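# Press the magnet-marked post's gauge pin fully in

## Task

Find the one fixture post with a yellow magnet on it. Press that post's gauge pin fully home and keep it there for at least one second; it may spring back out afterwards. Do not touch the other three pins, and do not move the magnet.

## Robot and tools

Robot: two UR20 arms, left_arm and right_arm, each with a Robotiq 2F-85 two-finger gripper and a wrist camera (cam_left_wrist and cam_right_wrist, both 896x504). The left arm sits on the +y side. Scene frame: origin at table-top height, midway between the two nominal bases, +x out over the table, +z up. Calibrated bases: left_arm at (+0.060, +0.928, 0) m, right_arm at (-0.064, -0.817, 0) m, both nearly unrotated.

Frames: each arm reports its gripper pose (end_effector_position in metres, end_effector_quat_wxyz, velocities) in its own base frame. Commanded offsets are measured along the axes of that arm's current Hand target. The gripper's fingers point along its +z and open and close along its y. end_effector_position is the point between the pads when they are shut; closed fingertips reach about 19 mm past it. A camera block sticks out about 10 cm toward the gripper's +x. Reported poses may be off by a few centimetres.

Row layout, shared by execute_actions and move: one flat list of 18 numbers, each in [-1, 1], covering both arms even when only one moves. In order: left dx, dy, dz, rx, ry, rz, left gripper position, force_limit, speed, then the same nine for the right arm. dx..rz are offsets, not poses. They count from that arm's Hand target as it stood when the action or move began, along that target's axes. 1.0 equals 0.6 m for dx/dy/dz and 180 degrees for rx/ry/rz, and rx, ry, rz form a single rotation vector. Every row counts from the same starting target, not from the row before it. Sending the same offset again moves the arm on again, and six zeros re-command the current Hand target. Gripper position is absolute: +1 is fully open (85 mm), about -0.8 brings the pads together, and -1 closes until something blocks it. force_limit and speed are scaled settings that both start at +1. To leave a gripper alone, send its last three numbers again, because 0 counts as a command. The controller clips orientation to within 32 degrees of the measured one per step.

execute_actions(actions, cameras): actions is a list of actions. Each action is a list of up to 15 rows, each lasting 1/30 s, and the last row repeats until 15 steps are done. An empty list just returns state and images. cameras picks images: omitted or ["all"] gives all, [] gives none.

move(target, speed, blend, stop_force, zero, blocking, cameras): drives each gripper in a straight line toward the offset in target, given as one 18-number row or up to 15 rows. All rows count from the same Hand targets. speed is in m/s (0.002 to 4.2, default 0.25), one number or one per target. blend is a corner radius in m for lists. stop_force is in N (6 to 120, one value for both arms) and ends an arm's path when the push against its motion reaches that level. zero (default true) re-zeroes before the move. blocking=false cannot be combined with stop_force. Paths do not steer round obstacles. Keep them away from an arm's own base.

wait(seconds 0 to 10, cameras) lets time pass while each arm holds its command. stop(cameras) brakes a running move. zoom_image(camera, region=[x0,y0,x1,y1] pixels, at most 504x504) gives a closer look at the latest image. zero_wrist_force(arm) re-zeroes that arm's force sensor. read_manual(section) returns licence text only. finished_scene(scene) ends the current scene and cannot be undone.

Results: Joint positions, torques and velocities ("within noise" when still), Hand target (the base for the next offsets), Tool commands, Wrist force and torque along the gripper's axes plus the peak since the last reading, and gripper readings. object_status codes: 0 moving, 1 blocked while opening, 2 blocked while closing (gripping), 3 at the commanded spot. position_measured is in counts: 3 is open, 130 is about 40 mm, 230 means the pads meet. A move adds a "move:" line whose ending can be done, off_target, moving, held or fault. limits=paced means a pose was clipped, and limits=held means steps were withheld. Done does not prove nothing was touched. A gripper may rest short of its Hand target; send the missing distance as an offset.

Suggested order: find the magnet-marked post in the camera images and zoom in to confirm it. Bring one gripper above that pin with the fingers aligned to the pin's axis. Approach slowly with a modest stop_force. Then press the pin fully in with a slow move. Hold it with wait for at least a second, then back off in a move without stop_force. Stay clear of the magnet and the other pins.

Avoid: faults. An arm stops for 10 s if outside force on it reaches roughly 150 N (plus or minus 25 N) or if a joint exceeds its contact-torque limit (wrist joints 98.4 N m). Also avoid fast contacts, targets set far past a firm surface, and collisions between the two arms. Do not knock anything off the table. Avoid long stretched or stalled holds, which heat the motors and can trigger a braking stop.

Each tool is called after "Call:" as name([rows], argument=value, ...), one row to a line, values as JSON.

## Session

Call:
execute_actions(actions=[])

Scene clock: 0.00 s.
left_arm: end_effector_position=(+0.6452, +0.5338, +0.3687) position_measured=3 object_status=3 end_effector_quat_wxyz=(+0.054, +0.895, -0.431, +0.101) | right_arm: end_effector_position=(+1.0094, -0.4085, +0.1239) position_measured=3 object_status=3 end_effector_quat_wxyz=(+0.497, -0.362, -0.574, -0.541)
Joint positions: left_arm=[0.541 -1.507 2.094 -2.179 -1.799 -1.706] | right_arm=[2.693 -2.576 -1.22 -2.623 2.507 -0.374]
Joint velocities: within noise
Joint torques (N m): no reading
Motor temperatures (°C): left_arm=[24 36 26 39 35 34] | right_arm=[29 36 36 38 34 39]
Wrist force (N): no reading
Wrist torque (N m): no reading
Wrist force, peak (N): no reading
Hand target: left_arm +0.6452, +0.5338, +0.3687; +0.054, +0.895, -0.431, +0.101 | right_arm +1.0094, -0.4085, +0.1239; +0.497, -0.362, -0.574, -0.541
Tool commands: left_gripper/position=+1.0 left_gripper/force_limit=+1.0 left_gripper/speed=+1.0 right_gripper/position=+1.0 right_gripper/force_limit=+1.0 right_gripper/speed=+1.0

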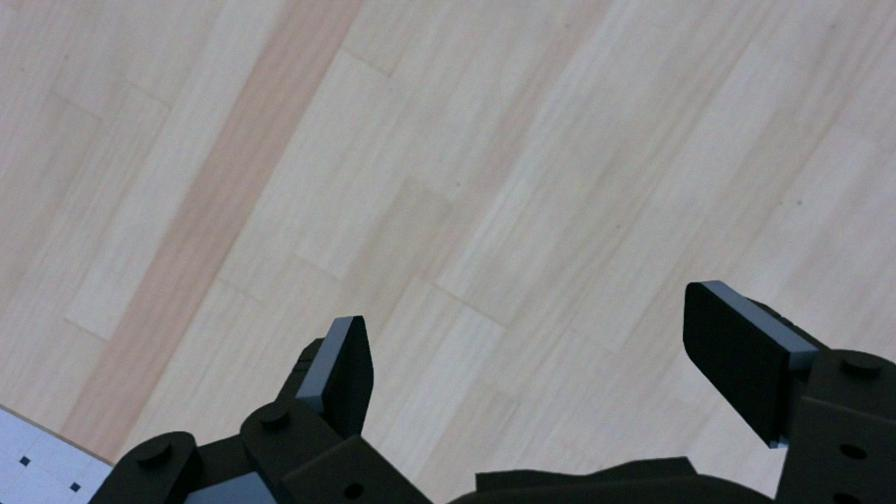

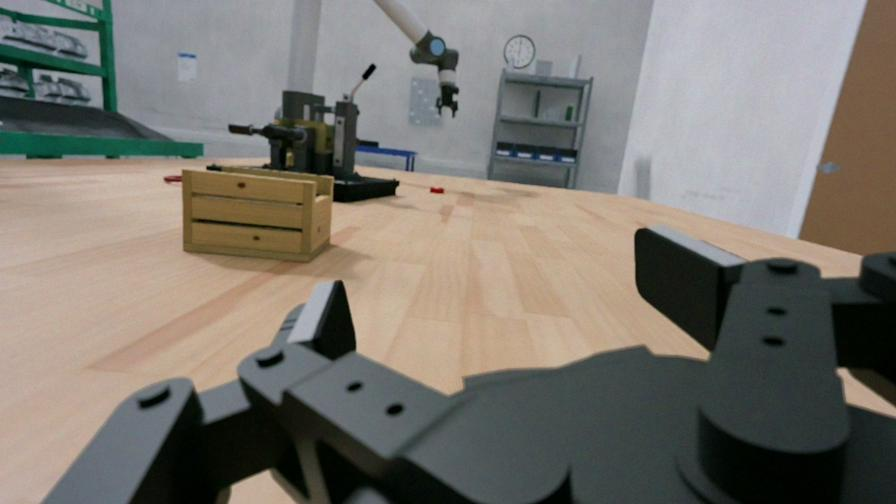

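Call:
zoom_image(camera="cam_right_wrist", region=[140, 40, 460, 270])

Call:
zoom_image(camera="cam_left_wrist", region=[0, 354, 250, 504])

Scaled by 1.575 from the camera's 896x504 image, which has a finer 1280x720 frame.

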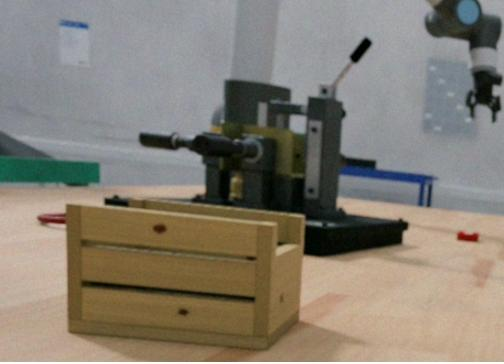

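Scaled by 2.016 from the camera's 896x504 image, which has a finer 1280x720 frame.

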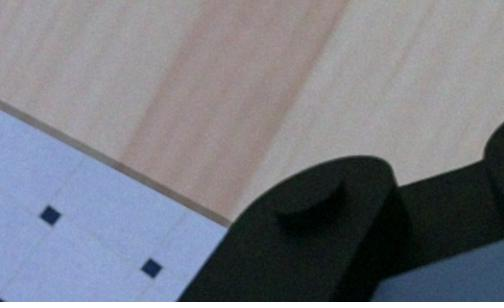

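Call:
move(target=[0.95,0.98,-0.453,0,0,0,1,1,1,0,0,0,0,0,0,1,1,1], speed=0.6)

Scene clock: 3.27 s.
left_arm: end_effector_position=(+0.4958, -0.2161, +0.7681) position_measured=3 object_status=3 end_effector_quat_wxyz=(+0.054, +0.895, -0.431, +0.101) | right_arm: end_effector_position=(+1.0094, -0.4085, +0.1239) position_measured=3 object_status=3 end_effector_quat_wxyz=(+0.497, -0.362, -0.574, -0.541)
Joint positions: left_arm=[-0.766 -2.116 1.996 -1.677 -1.61 -3.015] | right_arm=[2.693 -2.576 -1.22 -2.623 2.507 -0.374]
Joint velocities: within noise
Joint torques (N m): left_arm=[-19.11 38.26 -133.2 -7.77 6.14 -5.75] | right_arm=[-2.75 245.36 74.04 -2.89 1.05 -0.24]
Motor temperatures (°C): left_arm=[24 36 26 39 35 34] | right_arm=[29 36 36 38 34 39]
Wrist force (N): left_arm=[-0.2 -0.2 0.5] | right_arm=[0.0 0.5 0.2]
Wrist torque (N m): left_arm=[-0.03 0.08 -0.03] | right_arm=[0.10 0.00 0.00]
Wrist force, peak (N): left_arm=[3.7 3.6 -1.3] | right_arm=[0.1 0.2 0.6]
Hand target: left_arm +0.4958, -0.2163, +0.7682; +0.054, +0.895, -0.431, +0.101 | right_arm +1.0094, -0.4085, +0.1239; +0.497, -0.362, -0.574, -0.541
Off the commanded pose: left_arm 0.000 m, 0 deg | right_arm 0.000 m, 0 deg.
move: done
camera_calibration:
cam_left_wrist: T_world_to_cam=[[-0.854391, -0.519383, -0.0160287, 0.340463], [-0.518456, 0.849984, 0.0934379, 0.392238], [-0.0349059, 0.0881427, -0.995496, 0.927126], [0, 0, 0, 1]] pos_world=[0.526609, -0.238285, 0.891758]

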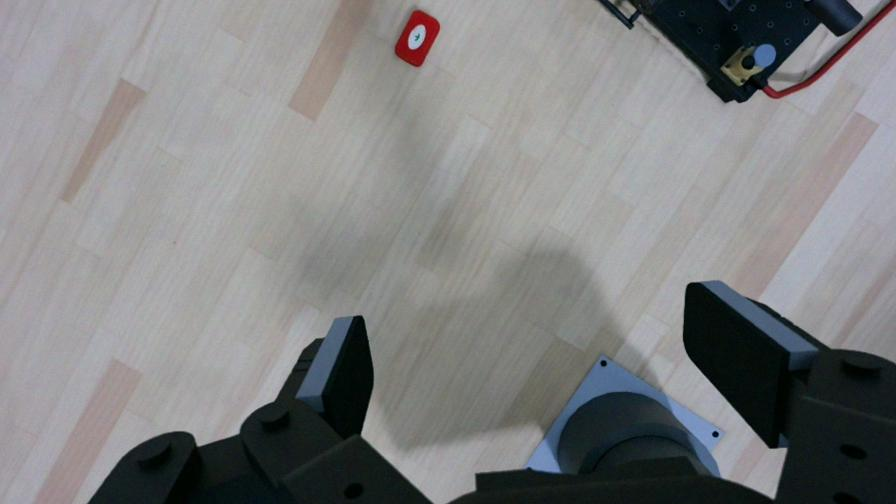

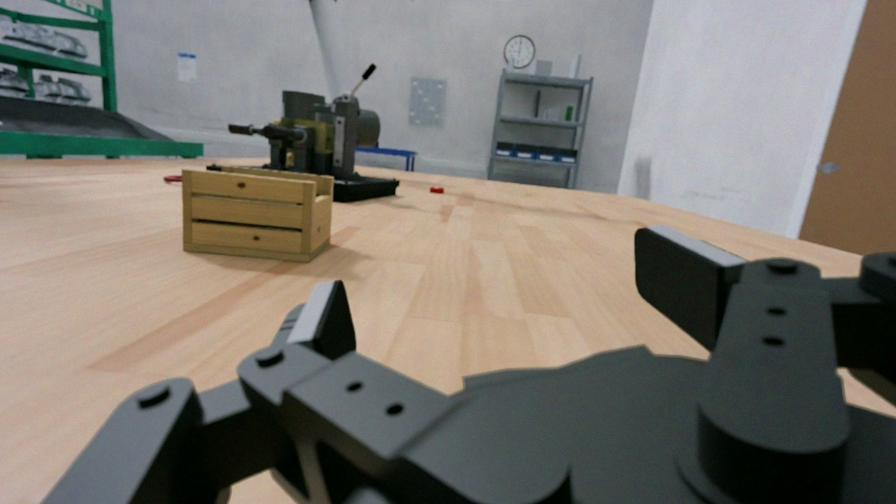

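Call:
move(target=[0.28,0.999,0.076,0,0,0,1,1,1,0,0,0,0,0,0,1,1,1], speed=0.6, cameras=["cam_left_wrist"])

Call:
zoom_image(camera="cam_left_wrist", region=[260, 0, 640, 300])

Scene clock: 5.60 s.
left_arm: end_effector_position=(+0.1355, -0.7257, +0.7675) position_measured=3 object_status=3 end_effector_quat_wxyz=(+0.054, +0.895, -0.431, +0.101) | right_arm: end_effector_position=(+1.0094, -0.4085, +0.1239) position_measured=3 object_status=3 end_effector_quat_wxyz=(+0.497, -0.362, -0.574, -0.541)
Joint positions: left_arm=[-1.74 -1.861 1.85 -1.721 -1.407 -3.972] | right_arm=[2.693 -2.576 -1.22 -2.623 2.507 -0.374]
Joint velocities: within noise
Joint torques (N m): left_arm=[-20.88 -5.42 -134.2 -14.05 6.01 -4.7] | right_arm=[-0.41 250.24 73.24 -1.96 1.99 1.1]
Motor temperatures (°C): left_arm=[24 36 26 39 35 34] | right_arm=[29 36 36 38 34 39]
Wrist force (N): left_arm=[0.4 -0.3 0.3] | right_arm=[0.2 0.1 0.0]
Wrist torque (N m): left_arm=[-0.01 -0.08 0.02] | right_arm=[0.02 -0.03 0.00]
Wrist force, peak (N): left_arm=[1.7 4.8 0.8] | right_arm=[0.1 0.5 0.5]
Hand target: left_arm +0.1354, -0.7259, +0.7675; +0.054, +0.895, -0.431, +0.101 | right_arm +1.0094, -0.4085, +0.1239; +0.497, -0.362, -0.574, -0.541
Off the commanded pose: left_arm 0.000 m, 0 deg | right_arm 0.000 m, 0 deg.
move: done
camera_calibration:
cam_left_wrist: T_world_to_cam=[[-0.854391, -0.519383, -0.0160287, -0.231925], [-0.518456, 0.849984, 0.0934379, 0.638622], [-0.0349059, 0.0881427, -0.995496, 0.958765], [0, 0, 0, 1]] pos_world=[0.166409, -0.747785, 0.891058]
Images, in order (width x height): cam_left_wrist 896x504.

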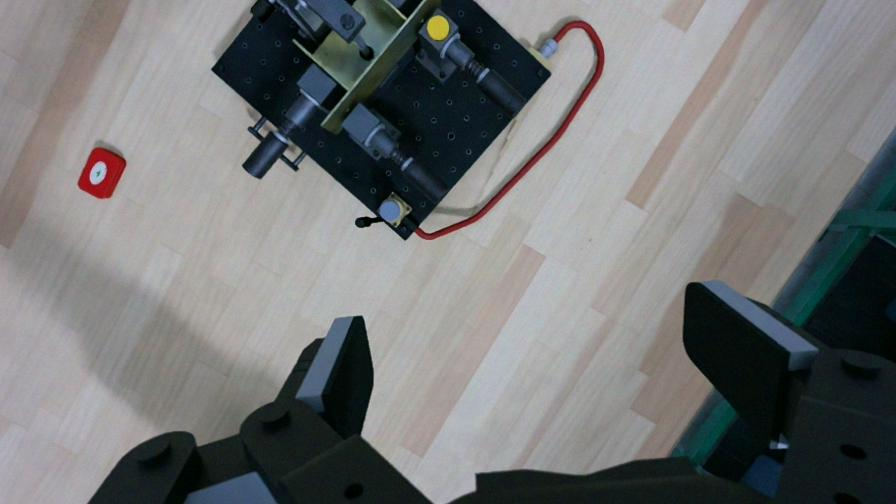

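Scaled by 1.326 from the camera's 896x504 image, which has a finer 1280x720 frame.

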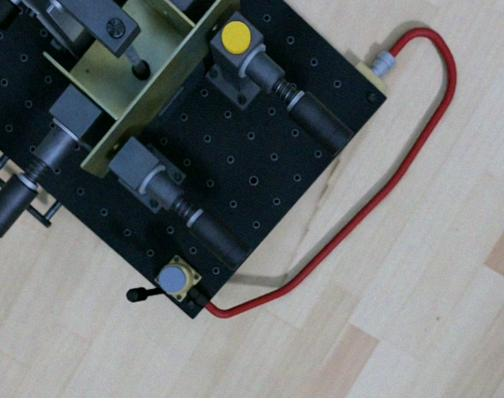

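Call:
move(target=[-0.06,0.32,0.852,0.112,0.171,-0.195,-1,-1,0,0,0,0,0,0,0,1,1,1], speed=0.5, cameras=["cam_left_wrist"])

Call:
zoom_image(camera="cam_left_wrist", region=[250, 60, 650, 380])

Scene clock: 9.20 s.
left_arm: end_effector_position=(+0.0320, -0.9117, +0.2634) position_measured=232 object_status=3 end_effector_quat_wxyz=(+0.038, +0.919, -0.093, +0.381) | right_arm: end_effector_position=(+1.0094, -0.4085, +0.1239) position_measured=3 object_status=3 end_effector_quat_wxyz=(+0.497, -0.362, -0.574, -0.541)
Joint positions: left_arm=[-2.028 -1.323 2.14 -2.138 -0.817 -5.068] | right_arm=[2.693 -2.576 -1.22 -2.623 2.507 -0.374]
Joint velocities: within noise
Joint torques (N m): left_arm=[-4.5 -98.08 -97.18 -4.43 9.37 -5.38] | right_arm=[-0.6 258.3 74.69 -1.19 2.34 1.35]
Motor temperatures (°C): left_arm=[24 36 26 39 35 34] | right_arm=[29 36 36 38 34 39]
Wrist force (N): left_arm=[0.9 -0.1 -0.5] | right_arm=[0.2 0.3 0.3]
Wrist torque (N m): left_arm=[0.06 0.07 -0.05] | right_arm=[0.04 -0.04 0.00]
Wrist force, peak (N): left_arm=[2.0 -2.6 -4.2] | right_arm=[0.1 0.5 0.5]
Hand target: left_arm +0.0320, -0.9117, +0.2633; +0.038, +0.919, -0.093, +0.381 | right_arm +1.0094, -0.4085, +0.1239; +0.497, -0.362, -0.574, -0.541
Off the commanded pose: left_arm 0.000 m, 0 deg | right_arm 0.000 m, 0 deg.
move: done
camera_calibration:
cam_left_wrist: T_world_to_cam=[[-0.28953, -0.953018, -0.0890467, -0.81926], [-0.846014, 0.298311, -0.441894, 0.438603], [0.447697, -0.0526071, -0.892637, 0.298897], [0, 0, 0, 1]] pos_world=[0.0000483492, -0.895886, 0.387671]
Images, in order (width x height): cam_left_wrist 896x504.

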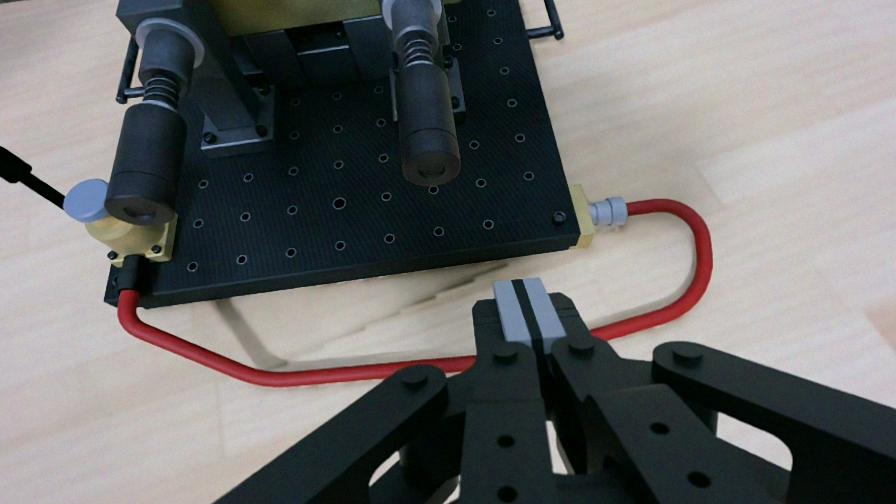

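Scaled by 1.260 from the camera's 896x504 image, which has a finer 1280x720 frame.

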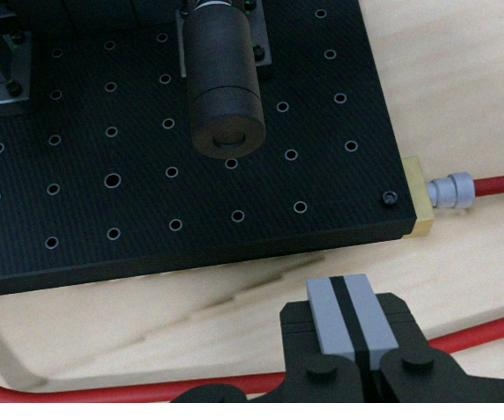

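Call:
move(target=[-0.0225,-0.0438,0.1495,0,0.0833,0,-1,-1,0,0,0,0,0,0,0,1,1,1], speed=0.25, stop_force=20, cameras=["cam_left_wrist"])

Call:
zoom_image(camera="cam_left_wrist", region=[300, 0, 650, 320])

Scene clock: 12.40 s.
left_arm: end_effector_position=(+0.0900, -0.8966, +0.1903) position_measured=232 object_status=3 end_effector_quat_wxyz=(+0.050, +0.862, -0.087, +0.498) | right_arm: end_effector_position=(+1.0094, -0.4085, +0.1239) position_measured=3 object_status=3 end_effector_quat_wxyz=(+0.497, -0.362, -0.574, -0.541)
Joint positions: left_arm=[-2.036 -1.208 2.22 -2.156 -0.581 -5.209] | right_arm=[2.693 -2.576 -1.22 -2.623 2.507 -0.374]
Joint velocities: within noise
Joint torques (N m): left_arm=[19.84 -112.09 -41.56 -4.99 9.14 -4.77] | right_arm=[0.22 254.68 75.43 -1.19 3.17 2.61]
Motor temperatures (°C): left_arm=[24 36 26 39 35 34] | right_arm=[29 36 36 38 34 39]
Wrist force (N): left_arm=[1.4 -0.2 -0.6] | right_arm=[0.1 0.1 0.2]
Wrist torque (N m): left_arm=[0.09 0.12 -0.03] | right_arm=[0.01 -0.02 0.00]
Wrist force, peak (N): left_arm=[2.5 0.5 -2.9] | right_arm=[0.3 0.7 0.4]
Hand target: left_arm +0.0900, -0.8966, +0.1903; +0.050, +0.862, -0.087, +0.498 | right_arm +1.0094, -0.4085, +0.1239; +0.497, -0.362, -0.574, -0.541
Off the commanded pose: left_arm 0.000 m, 0 deg | right_arm 0.000 m, 0 deg.
move: done
camera_calibration:
cam_left_wrist: T_world_to_cam=[[-0.26383, -0.958233, -0.110377, -0.797637], [-0.704263, 0.269557, -0.656774, 0.453313], [0.659096, -0.0955424, -0.745965, 0.122996], [0, 0, 0, 1]] pos_world=[0.0277444, -0.874765, 0.301434]
Images, in order (width x height): cam_left_wrist 896x504.

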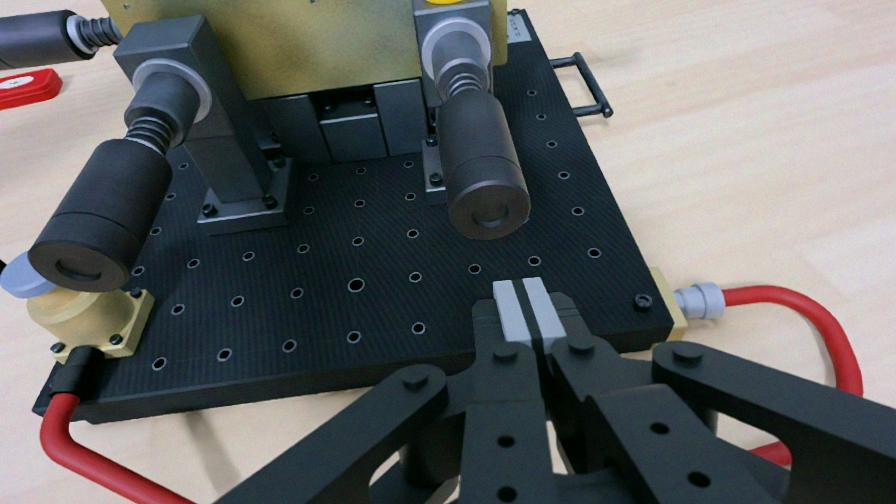

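Scaled by 1.440 from the camera's 896x504 image, which has a finer 1280x720 frame.

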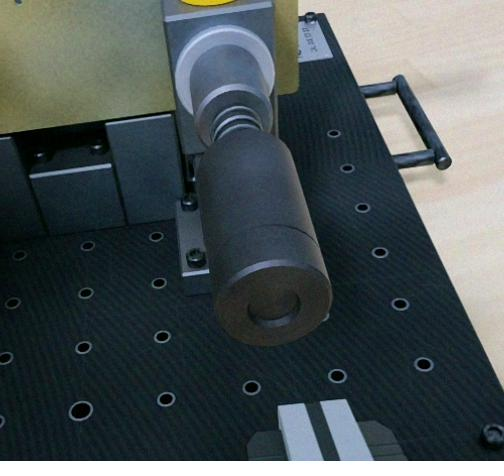

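Call:
move(target=[0.0023,-0.0042,0.084,0,0,0,-1,-1,0,0,0,0,0,0,0,1,1,1], speed=0.1, stop_force=15, cameras=["cam_left_wrist"])

Call:
zoom_image(camera="cam_left_wrist", region=[400, 80, 680, 360])

Scene clock: 15.43 s.
left_arm: end_effector_position=(+0.1340, -0.9030, +0.1664) position_measured=232 object_status=3 end_effector_quat_wxyz=(+0.050, +0.862, -0.087, +0.498) | right_arm: end_effector_position=(+1.0094, -0.4085, +0.1239) position_measured=3 object_status=3 end_effector_quat_wxyz=(+0.497, -0.362, -0.574, -0.541)
Joint positions: left_arm=[-1.985 -1.169 2.242 -2.29 -0.561 -5.122] | right_arm=[2.693 -2.576 -1.22 -2.623 2.507 -0.374]
Joint velocities: within noise
Joint torques (N m): left_arm=[17.32 -115.61 -34.96 -11.5 9.58 2.27] | right_arm=[-2.55 250.39 73.63 -1.15 3.49 3.35]
Motor temperatures (°C): left_arm=[24 36 26 39 35 34] | right_arm=[29 36 36 37 34 39]
Wrist force (N): left_arm=[0.9 0.0 -0.2] | right_arm=[0.0 0.4 0.2]
Wrist torque (N m): left_arm=[0.23 0.23 -0.08] | right_arm=[0.08 0.00 0.00]
Wrist force, peak (N): left_arm=[1.4 -0.4 -2.1] | right_arm=[0.2 0.7 0.1]
Hand target: left_arm +0.1340, -0.9030, +0.1664; +0.050, +0.862, -0.087, +0.498 | right_arm +1.0094, -0.4085, +0.1239; +0.497, -0.362, -0.574, -0.541
Off the commanded pose: left_arm 0.000 m, 0 deg | right_arm 0.000 m, 0 deg.
move: done
camera_calibration:
cam_left_wrist: T_world_to_cam=[[-0.26383, -0.958233, -0.110377, -0.794715], [-0.704263, 0.269557, -0.656774, 0.470236], [0.659096, -0.0955424, -0.745965, 0.075491], [0, 0, 0, 1]] pos_world=[0.0717444, -0.881065, 0.277434]
Images, in order (width x height): cam_left_wrist 896x504.

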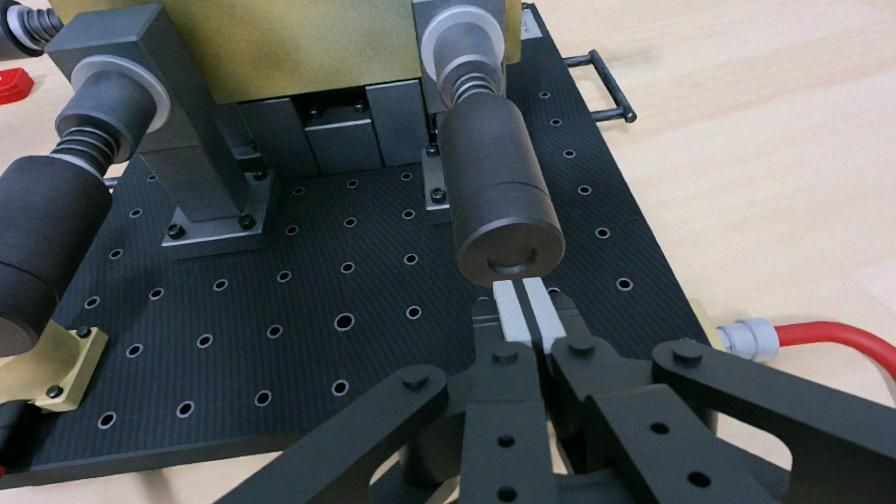

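Scaled by 1.800 from the camera's 896x504 image, which has a finer 1280x720 frame.

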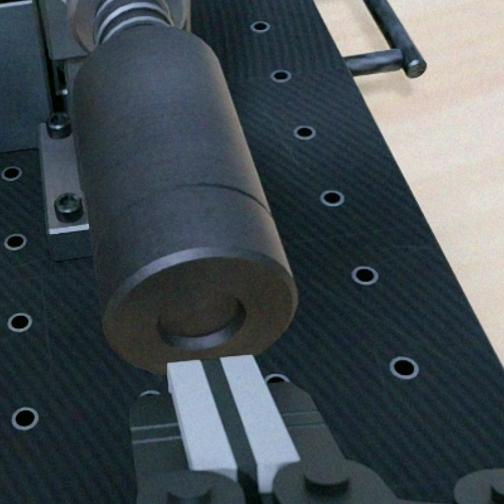

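Call:
move(target=[0.0416,-0.0017,0.0721,0,0,0,-1,-1,0,0,0,0,0,0,0,1,1,1], speed=0.015, stop_force=60, cameras=["cam_left_wrist"])

Call:
zoom_image(camera="cam_left_wrist", region=[380, 0, 680, 360])

Scene clock: 19.07 s.
left_arm: end_effector_position=(+0.1646, -0.9085, +0.1663) position_measured=232 object_status=3 end_effector_quat_wxyz=(+0.050, +0.862, -0.087, +0.498) | right_arm: end_effector_position=(+1.0094, -0.4085, +0.1239) position_measured=3 object_status=3 end_effector_quat_wxyz=(+0.497, -0.362, -0.574, -0.541)
Joint positions: left_arm=[-1.948 -1.16 2.247 -2.361 -0.55 -5.057] | right_arm=[2.693 -2.576 -1.22 -2.623 2.507 -0.374]
Joint velocities: within noise
Joint torques (N m): left_arm=[26.57 -164.22 -52.47 -3 6.52 -4.55] | right_arm=[-6.59 251.6 75.26 -1.13 3.23 3.73]
Motor temperatures (°C): left_arm=[24 36 26 39 35 34] | right_arm=[29 36 36 37 34 39]
Wrist force (N): left_arm=[-22.5 0.8 -49.9] | right_arm=[0.0 0.3 0.2]
Wrist torque (N m): left_arm=[0.27 0.22 -0.13] | right_arm=[0.06 -0.01 0.00]
Wrist force, peak (N): left_arm=[-41.5 -18.8 -105.7] | right_arm=[0.2 0.5 0.8]
Hand target: left_arm +0.1646, -0.9086, +0.1664; +0.050, +0.862, -0.087, +0.498 (not the last commanded pose) | right_arm +1.0094, -0.4085, +0.1239; +0.497, -0.362, -0.574, -0.541
Off the commanded pose: left_arm 0.019 m, 0 deg | right_arm 0.000 m, 0 deg.
move: contact (left_arm)
camera_calibration:
cam_left_wrist: T_world_to_cam=[[-0.263768, -0.958242, -0.110449, -0.792002], [-0.70428, 0.269561, -0.656754, 0.493295], [0.659102, -0.0954433, -0.745972, 0.0548765], [0, 0, 0, 1]] pos_world=[0.102345, -0.886665, 0.277434]
Images, in order (width x height): cam_left_wrist 896x504.

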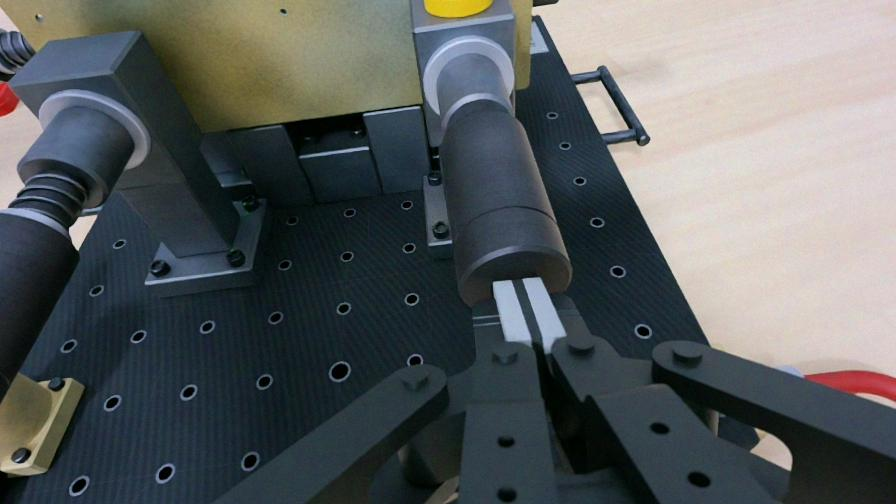

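Scaled by 1.400 from the camera's 896x504 image, which has a finer 1280x720 frame.

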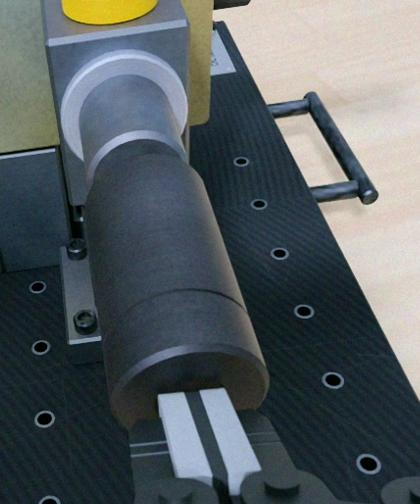

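Call:
move(target=[-0.0499,0.002,-0.0865,0,0,0,-1,-1,0,0,0,0,0,0,0,1,1,1], speed=0.1, cameras=["cam_left_wrist"])

Call:
finished_scene(scene=1)

Scene clock: 20.57 s.
left_arm: end_effector_position=(+0.1057, -0.8978, +0.1664) position_measured=232 object_status=3 end_effector_quat_wxyz=(+0.050, +0.862, -0.087, +0.498) | right_arm: end_effector_position=(+1.0094, -0.4085, +0.1239) position_measured=3 object_status=3 end_effector_quat_wxyz=(+0.497, -0.362, -0.574, -0.541)
Joint positions: left_arm=[-2.018 -1.176 2.235 -2.228 -0.574 -5.18] | right_arm=[2.693 -2.576 -1.22 -2.623 2.507 -0.374]
Joint velocities: within noise
Joint torques (N m): left_arm=[-21.53 -166.27 -79.33 -3.33 -0.33 -2.91] | right_arm=[-4.64 255.37 75.51 -0.84 3.36 3.89]
Motor temperatures (°C): left_arm=[24 36 26 39 35 34] | right_arm=[29 36 36 37 34 39]
Wrist force (N): left_arm=[0.1 2.2 -0.5] | right_arm=[0.0 0.1 0.1]
Wrist torque (N m): left_arm=[0.56 0.36 -0.04] | right_arm=[0.02 0.00 -0.01]
Wrist force, peak (N): left_arm=[-22.5 1.1 -49.7] | right_arm=[0.4 0.6 0.3]
Hand target: left_arm +0.1056, -0.8978, +0.1664; +0.050, +0.862, -0.087, +0.498 | right_arm +1.0094, -0.4085, +0.1239; +0.497, -0.362, -0.574, -0.541
Off the commanded pose: left_arm 0.000 m, 0 deg | right_arm 0.000 m, 0 deg.
move: done
camera_calibration:
cam_left_wrist: T_world_to_cam=[[-0.263705, -0.95827, -0.110357, -0.79723], [-0.704357, 0.26946, -0.656713, 0.448872], [0.659045, -0.0954479, -0.746022, 0.0948153], [0, 0, 0, 1]] pos_world=[0.0434449, -0.875865, 0.277535]
Images, in order (width x height): cam_left_wrist 896x504.

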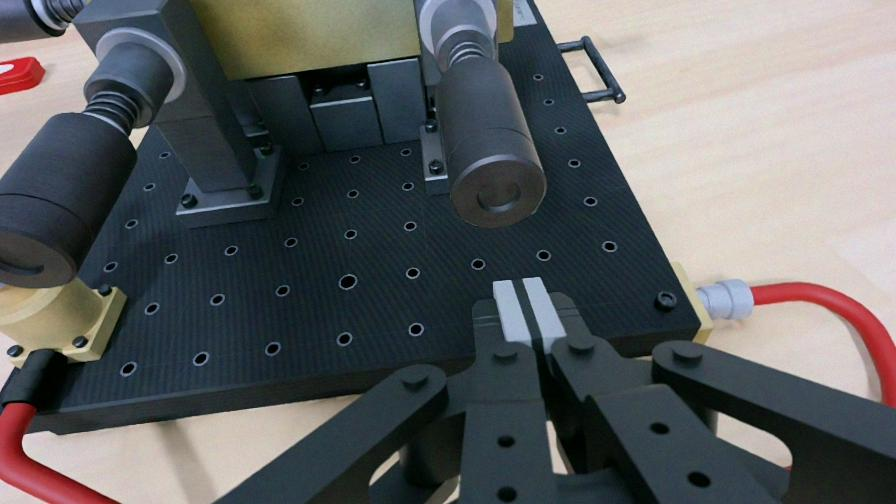

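The scene is finished: the task was done.


## Next scene

The same job, from a new start.

Call:
execute_actions(actions=[])

Scene clock: 0.00 s.
left_arm: end_effector_position=(+1.6020, +0.5513, +0.3701) position_measured=3 object_status=3 end_effector_quat_wxyz=(-0.049, +0.940, +0.190, +0.279) | right_arm: end_effector_position=(+0.4481, +0.4679, +0.3319) position_measured=3 object_status=3 end_effector_quat_wxyz=(-0.272, +0.502, +0.649, +0.503)
Joint positions: left_arm=[0.193 -0.686 0.985 -2.439 -1.472 -3.319] | right_arm=[4.007 -1.969 -2.772 1.193 2.076 2.519]
Joint velocities: within noise
Joint torques (N m): no reading
Motor temperatures (°C): left_arm=[24 35 26 38 34 34] | right_arm=[28 35 36 37 34 38]
Wrist force (N): no reading
Wrist torque (N m): no reading
Wrist force, peak (N): no reading
Hand target: left_arm +1.6020, +0.5513, +0.3701; -0.049, +0.940, +0.190, +0.279 | right_arm +0.4481, +0.4679, +0.3319; -0.272, +0.502, +0.649, +0.503
Tool commands: left_gripper/position=+1.0 left_gripper/force_limit=+1.0 left_gripper/speed=+1.0 right_gripper/position=+1.0 right_gripper/force_limit=+1.0 right_gripper/speed=+1.0
camera_calibration:
cam_left_wrist: T_world_to_cam=[[0.280319, -0.958405, -0.0536817, 0.116011], [-0.933413, -0.259108, -0.248199, 1.75322], [0.223966, 0.119682, -0.967221, 0.0591923], [0, 0, 0, 1]] pos_world=[1.5907, 0.558373, 0.498626]
cam_right_wrist: T_world_to_cam=[[0.956613, -0.13676, 0.257272, -0.433465], [0.120637, -0.61784, -0.776995, 0.502422], [0.265214, 0.774319, -0.574535, -0.162484], [0, 0, 0, 1]] pos_world=[0.39714, 0.37695, 0.408545]

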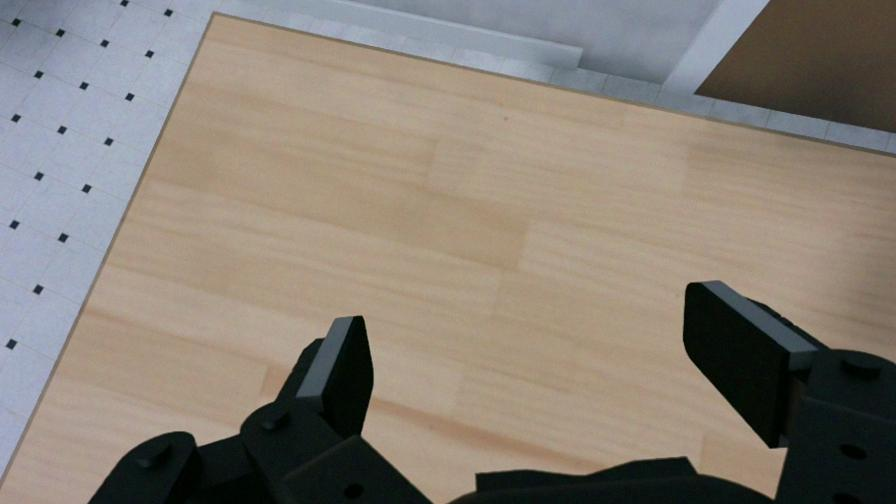

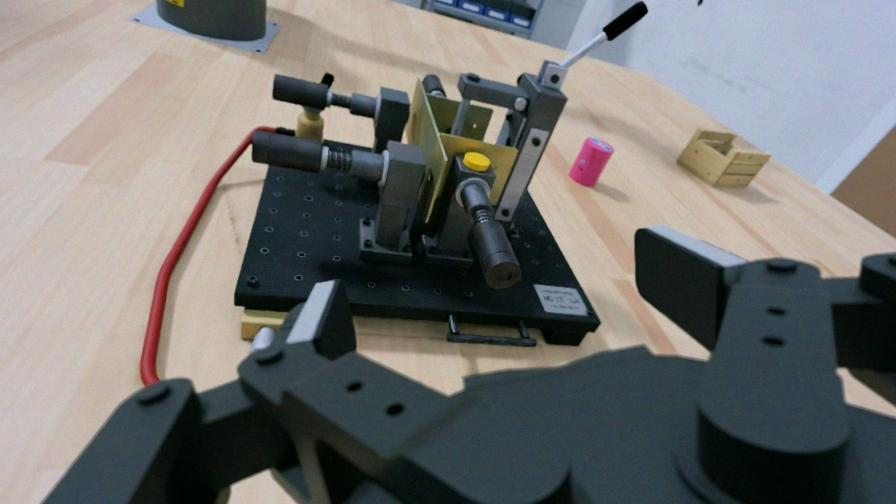

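Call:
move(target=[0,0,0,0,0,0,1,1,1,-0.208,0.0667,0.356,0.073,-0.040,0.1025,-1,-1,0], speed=0.3, cameras=["cam_right_wrist"])

Call:
zoom_image(camera="cam_right_wrist", region=[300, 20, 650, 360])

Scene clock: 2.43 s.
left_arm: end_effector_position=(+1.6020, +0.5513, +0.3701) position_measured=3 object_status=3 end_effector_quat_wxyz=(-0.049, +0.940, +0.190, +0.279) | right_arm: end_effector_position=(+0.5609, +0.6179, +0.1660) position_measured=232 object_status=3 end_effector_quat_wxyz=(-0.363, +0.596, +0.629, +0.343)
Joint positions: left_arm=[0.193 -0.686 0.985 -2.439 -1.472 -3.319] | right_arm=[3.965 -2.186 -2.482 0.832 2.243 2.664]
Joint velocities: within noise
Joint torques (N m): left_arm=[2.33 -272.79 -107.87 -11.22 1 -0.04] | right_arm=[-20.32 113.77 33.66 6.05 8.46 5.57]
Motor temperatures (°C): left_arm=[24 35 26 38 34 34] | right_arm=[28 35 36 37 34 38]
Wrist force (N): left_arm=[0.6 -0.2 0.0] | right_arm=[-0.5 0.8 -0.4]
Wrist torque (N m): left_arm=[-0.03 -0.08 0.00] | right_arm=[0.28 0.39 -0.42]
Wrist force, peak (N): left_arm=[0.7 -0.5 -0.3] | right_arm=[-1.2 2.7 2.8]
Hand target: left_arm +1.6020, +0.5513, +0.3701; -0.049, +0.940, +0.190, +0.279 | right_arm +0.5610, +0.6180, +0.1659; -0.363, +0.596, +0.629, +0.343
Off the commanded pose: left_arm 0.000 m, 0 deg | right_arm 0.000 m, 0 deg.
move: done
camera_calibration:
cam_right_wrist: T_world_to_cam=[[0.990298, -0.0886193, -0.107035, -0.466298], [-0.13778, -0.726361, -0.673362, 0.647434], [-0.0180734, 0.681577, -0.731524, -0.161624], [0, 0, 0, 1]] pos_world=[0.548056, 0.539107, 0.267816]
Images, in order (width x height): cam_right_wrist 896x504.

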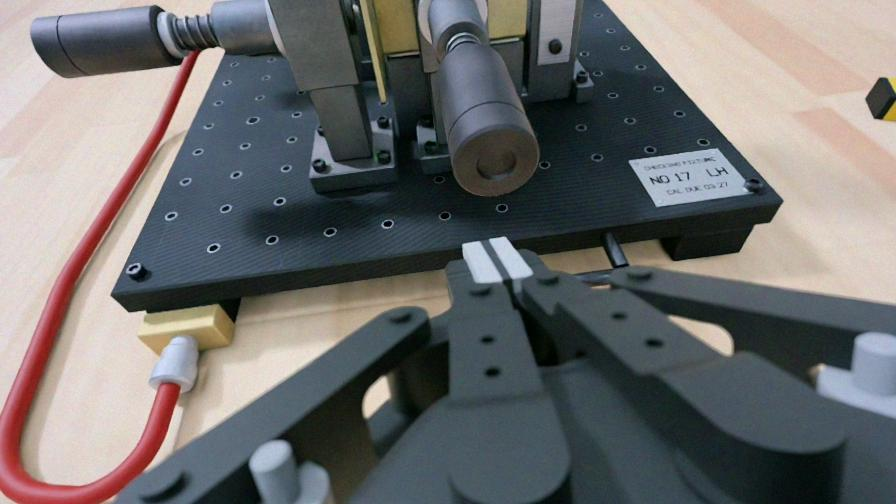

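Scaled by 1.440 from the camera's 896x504 image, which has a finer 1280x720 frame.

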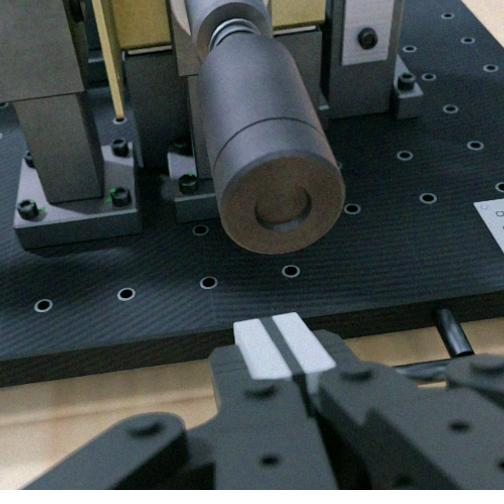

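Call:
move(target=[0,0,0,0,0,0,1,1,1,0.0137,0.0155,0.0335,-0.0152,0,0.0088,-1,-1,0], speed=0.1, cameras=["cam_right_wrist"])

Call:
move(target=[0,0,0,0,0,0,1,1,1,0.05,0,0.0866,0,0,0,-1,-1,0], speed=0.012, stop_force=50, cameras=["cam_right_wrist"])

Call:
zoom_image(camera="cam_right_wrist", region=[300, 20, 650, 360])

Scene clock: 4.57 s.
left_arm: end_effector_position=(+1.6020, +0.5513, +0.3701) position_measured=3 object_status=3 end_effector_quat_wxyz=(-0.049, +0.940, +0.190, +0.279) | right_arm: end_effector_position=(+0.5691, +0.6399, +0.1630) position_measured=232 object_status=3 end_effector_quat_wxyz=(-0.354, +0.613, +0.612, +0.353)
Joint positions: left_arm=[0.193 -0.686 0.985 -2.439 -1.472 -3.319] | right_arm=[3.997 -2.2 -2.468 0.873 2.175 2.732]
Joint velocities: within noise
Joint torques (N m): left_arm=[4.92 -275.79 -109.18 -11.68 2.24 -0.01] | right_arm=[26.82 111.98 32.59 16.89 -2.05 6.36]
Motor temperatures (°C): left_arm=[24 35 26 38 34 34] | right_arm=[28 35 36 37 34 38]
Wrist force (N): left_arm=[0.2 0.1 0.0] | right_arm=[-1.3 0.7 0.3]
Wrist torque (N m): left_arm=[0.03 -0.03 0.00] | right_arm=[0.19 0.52 -0.31]
Wrist force, peak (N): left_arm=[0.6 0.1 -0.1] | right_arm=[-1.1 0.9 -1.0]
Hand target: left_arm +1.6020, +0.5513, +0.3701; -0.049, +0.940, +0.190, +0.279 | right_arm +0.5691, +0.6400, +0.1630; -0.354, +0.613, +0.612, +0.353
Off the commanded pose: left_arm 0.000 m, 0 deg | right_arm 0.000 m, 0 deg.
move: done
camera_calibration:
cam_right_wrist: T_world_to_cam=[[0.98392, -0.142894, -0.107156, -0.434352], [-0.177564, -0.717774, -0.673254, 0.679602], [0.01929, 0.681455, -0.731605, -0.199815], [0, 0, 0, 1]] pos_world=[0.551895, 0.561899, 0.264816]
Images, in order (width x height): cam_right_wrist 896x504.

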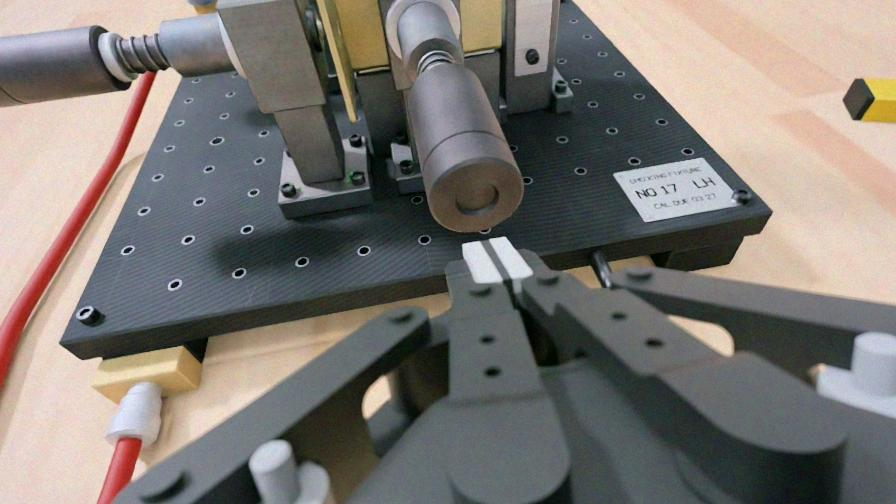

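Scene clock: 9.17 s.
left_arm: end_effector_position=(+1.6020, +0.5513, +0.3701) position_measured=3 object_status=3 end_effector_quat_wxyz=(-0.049, +0.940, +0.190, +0.279) | right_arm: end_effector_position=(+0.5691, +0.6811, +0.1629) position_measured=232 object_status=3 end_effector_quat_wxyz=(-0.354, +0.613, +0.612, +0.353)
Joint positions: left_arm=[0.193 -0.686 0.985 -2.439 -1.472 -3.319] | right_arm=[4.038 -2.206 -2.433 0.859 2.142 2.761]
Joint velocities: within noise
Joint torques (N m): left_arm=[4.79 -283.25 -112.15 -11.53 3.17 1.59] | right_arm=[12.16 144.35 39.9 12.42 6.92 -7.12]
Motor temperatures (°C): left_arm=[24 35 26 38 34 34] | right_arm=[28 35 36 37 34 38]
Wrist force (N): left_arm=[0.5 -0.2 -0.1] | right_arm=[-18.4 -6.4 -55.9]
Wrist torque (N m): left_arm=[-0.02 -0.08 0.00] | right_arm=[0.34 0.72 -0.37]
Wrist force, peak (N): left_arm=[0.7 -0.3 -0.3] | right_arm=[-33.6 -10.3 -105.2]
Hand target: left_arm +1.6020, +0.5513, +0.3701; -0.049, +0.940, +0.190, +0.279 | right_arm +0.5691, +0.6810, +0.1629; -0.354, +0.613, +0.612, +0.353 (not the last commanded pose)
Off the commanded pose: left_arm 0.000 m, 0 deg | right_arm 0.019 m, 0 deg.
move: contact (right_arm)
camera_calibration:
cam_right_wrist: T_world_to_cam=[[0.983882, -0.143109, -0.107219, -0.428308], [-0.177764, -0.71773, -0.673249, 0.709189], [0.0193938, 0.681457, -0.731601, -0.228023], [0, 0, 0, 1]] pos_world=[0.551895, 0.603099, 0.264716]
Images, in order (width x height): cam_right_wrist 896x504.

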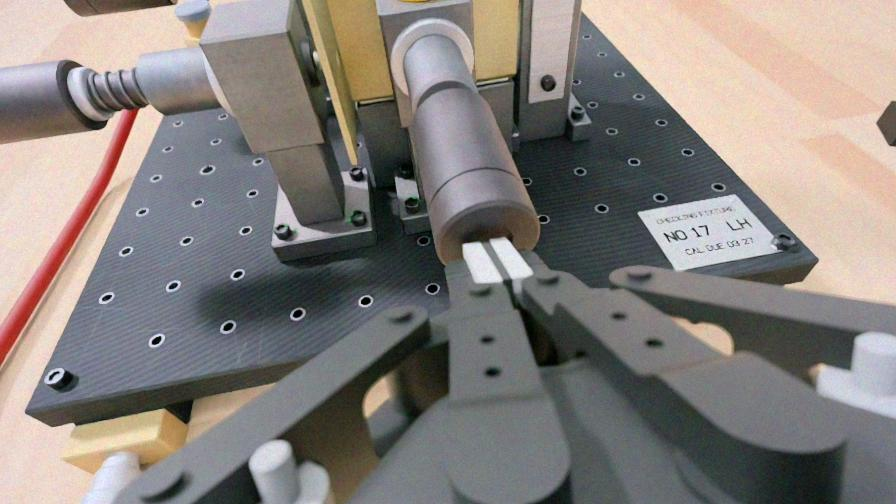

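Scaled by 1.440 from the camera's 896x504 image, which has a finer 1280x720 frame.

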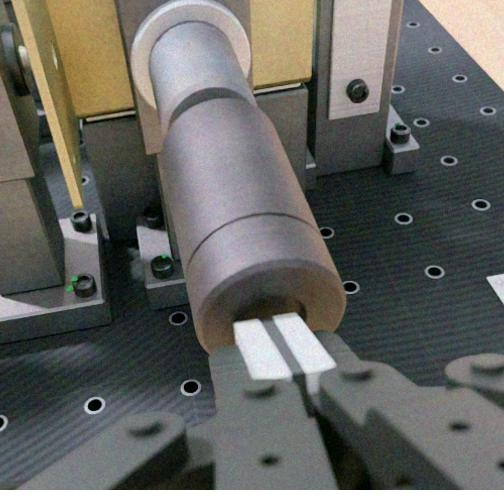

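Call:
wait(seconds=0.5, cameras=[])

Call:
move(target=[0,0,0,0,0,0,1,1,1,-0.0417,0,-0.0722,0,0,0,-1,-1,0], speed=0.12, cameras=["cam_right_wrist"])

Call:
finished_scene(scene=2)

Scene clock: 9.93 s.
left_arm: end_effector_position=(+1.6020, +0.5513, +0.3701) position_measured=3 object_status=3 end_effector_quat_wxyz=(-0.049, +0.940, +0.190, +0.279) | right_arm: end_effector_position=(+0.5691, +0.6810, +0.1629) position_measured=232 object_status=3 end_effector_quat_wxyz=(-0.354, +0.613, +0.612, +0.353)
Joint positions: left_arm=[0.193 -0.686 0.985 -2.439 -1.472 -3.319] | right_arm=[4.038 -2.206 -2.433 0.859 2.142 2.761]
Joint velocities: within noise
Joint torques (N m): left_arm=[3.17 -281.33 -112.34 -11.53 3.62 1.36] | right_arm=[9.74 150.93 39.98 11.4 6.59 -7.2]
Motor temperatures (°C): left_arm=[24 35 26 38 34 34] | right_arm=[28 35 36 37 34 38]
Wrist force (N): left_arm=[0.3 0.1 -0.2] | right_arm=[-17.2 -6.3 -53.5]
Wrist torque (N m): left_arm=[0.02 -0.04 0.00] | right_arm=[0.30 0.70 -0.36]
Wrist force, peak (N): left_arm=[0.5 -0.3 -0.3] | right_arm=[-18.3 -6.7 -55.9]
Hand target: left_arm +1.6020, +0.5513, +0.3701; -0.049, +0.940, +0.190, +0.279 | right_arm +0.5691, +0.6810, +0.1629; -0.354, +0.613, +0.612, +0.353 (not the last commanded pose)
Tool commands: left_gripper/position=+1.0 left_gripper/force_limit=+1.0 left_gripper/speed=+1.0 right_gripper/position=-1.0 right_gripper/force_limit=-1.0 right_gripper/speed=+0.0
Off the commanded pose: left_arm 0.000 m, 0 deg | right_arm 0.019 m, 0 deg.
wait: 0.50 s; at rest from the start
No camera images: "cameras" was empty.

Scene clock: 10.83 s.
left_arm: end_effector_position=(+1.6020, +0.5513, +0.3701) position_measured=3 object_status=3 end_effector_quat_wxyz=(-0.049, +0.940, +0.190, +0.279) | right_arm: end_effector_position=(+0.5691, +0.6312, +0.1630) position_measured=232 object_status=3 end_effector_quat_wxyz=(-0.354, +0.613, +0.612, +0.353)
Joint positions: left_arm=[0.193 -0.686 0.985 -2.439 -1.472 -3.319] | right_arm=[3.988 -2.199 -2.475 0.875 2.182 2.725]
Joint velocities: within noise
Joint torques (N m): left_arm=[7.98 -283 -111.6 -11.37 4.34 0.93] | right_arm=[-21.83 160.6 1.94 15.12 6.74 -8.47]
Motor temperatures (°C): left_arm=[24 35 26 38 34 34] | right_arm=[28 35 36 37 34 38]
Wrist force (N): left_arm=[0.4 -0.1 -0.2] | right_arm=[-0.2 0.6 0.8]
Wrist torque (N m): left_arm=[-0.01 -0.05 -0.01] | right_arm=[0.18 0.31 -0.32]
Wrist force, peak (N): left_arm=[0.7 -0.3 -0.3] | right_arm=[-16.9 -6.2 -52.8]
Hand target: left_arm +1.6020, +0.5513, +0.3701; -0.049, +0.940, +0.190, +0.279 | right_arm +0.5691, +0.6310, +0.1630; -0.354, +0.613, +0.612, +0.353
Off the commanded pose: left_arm 0.000 m, 0 deg | right_arm 0.000 m, 0 deg.
move: done
camera_calibration:
cam_right_wrist: T_world_to_cam=[[0.983881, -0.143114, -0.107224, -0.435433], [-0.177771, -0.717729, -0.673248, 0.673445], [0.0193939, 0.681457, -0.731601, -0.193946], [0, 0, 0, 1]] pos_world=[0.551895, 0.553199, 0.264816]
Images, in order (width x height): cam_right_wrist 896x504.

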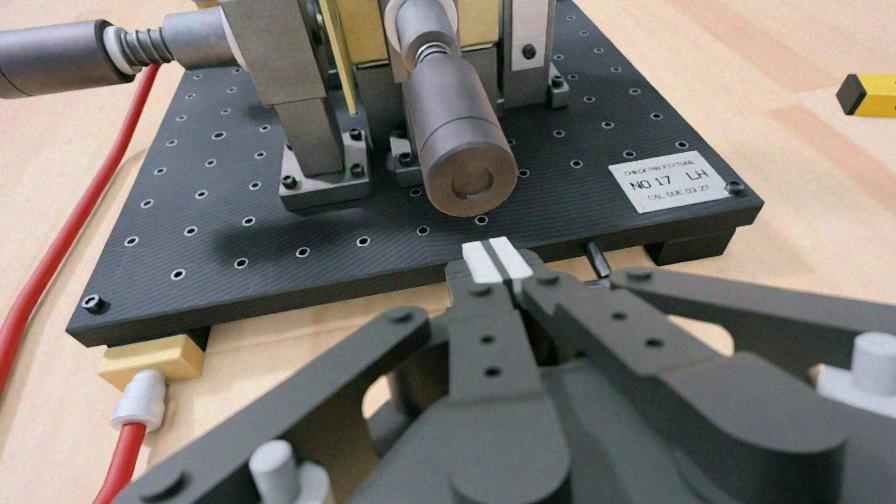

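The scene is finished: the task was done.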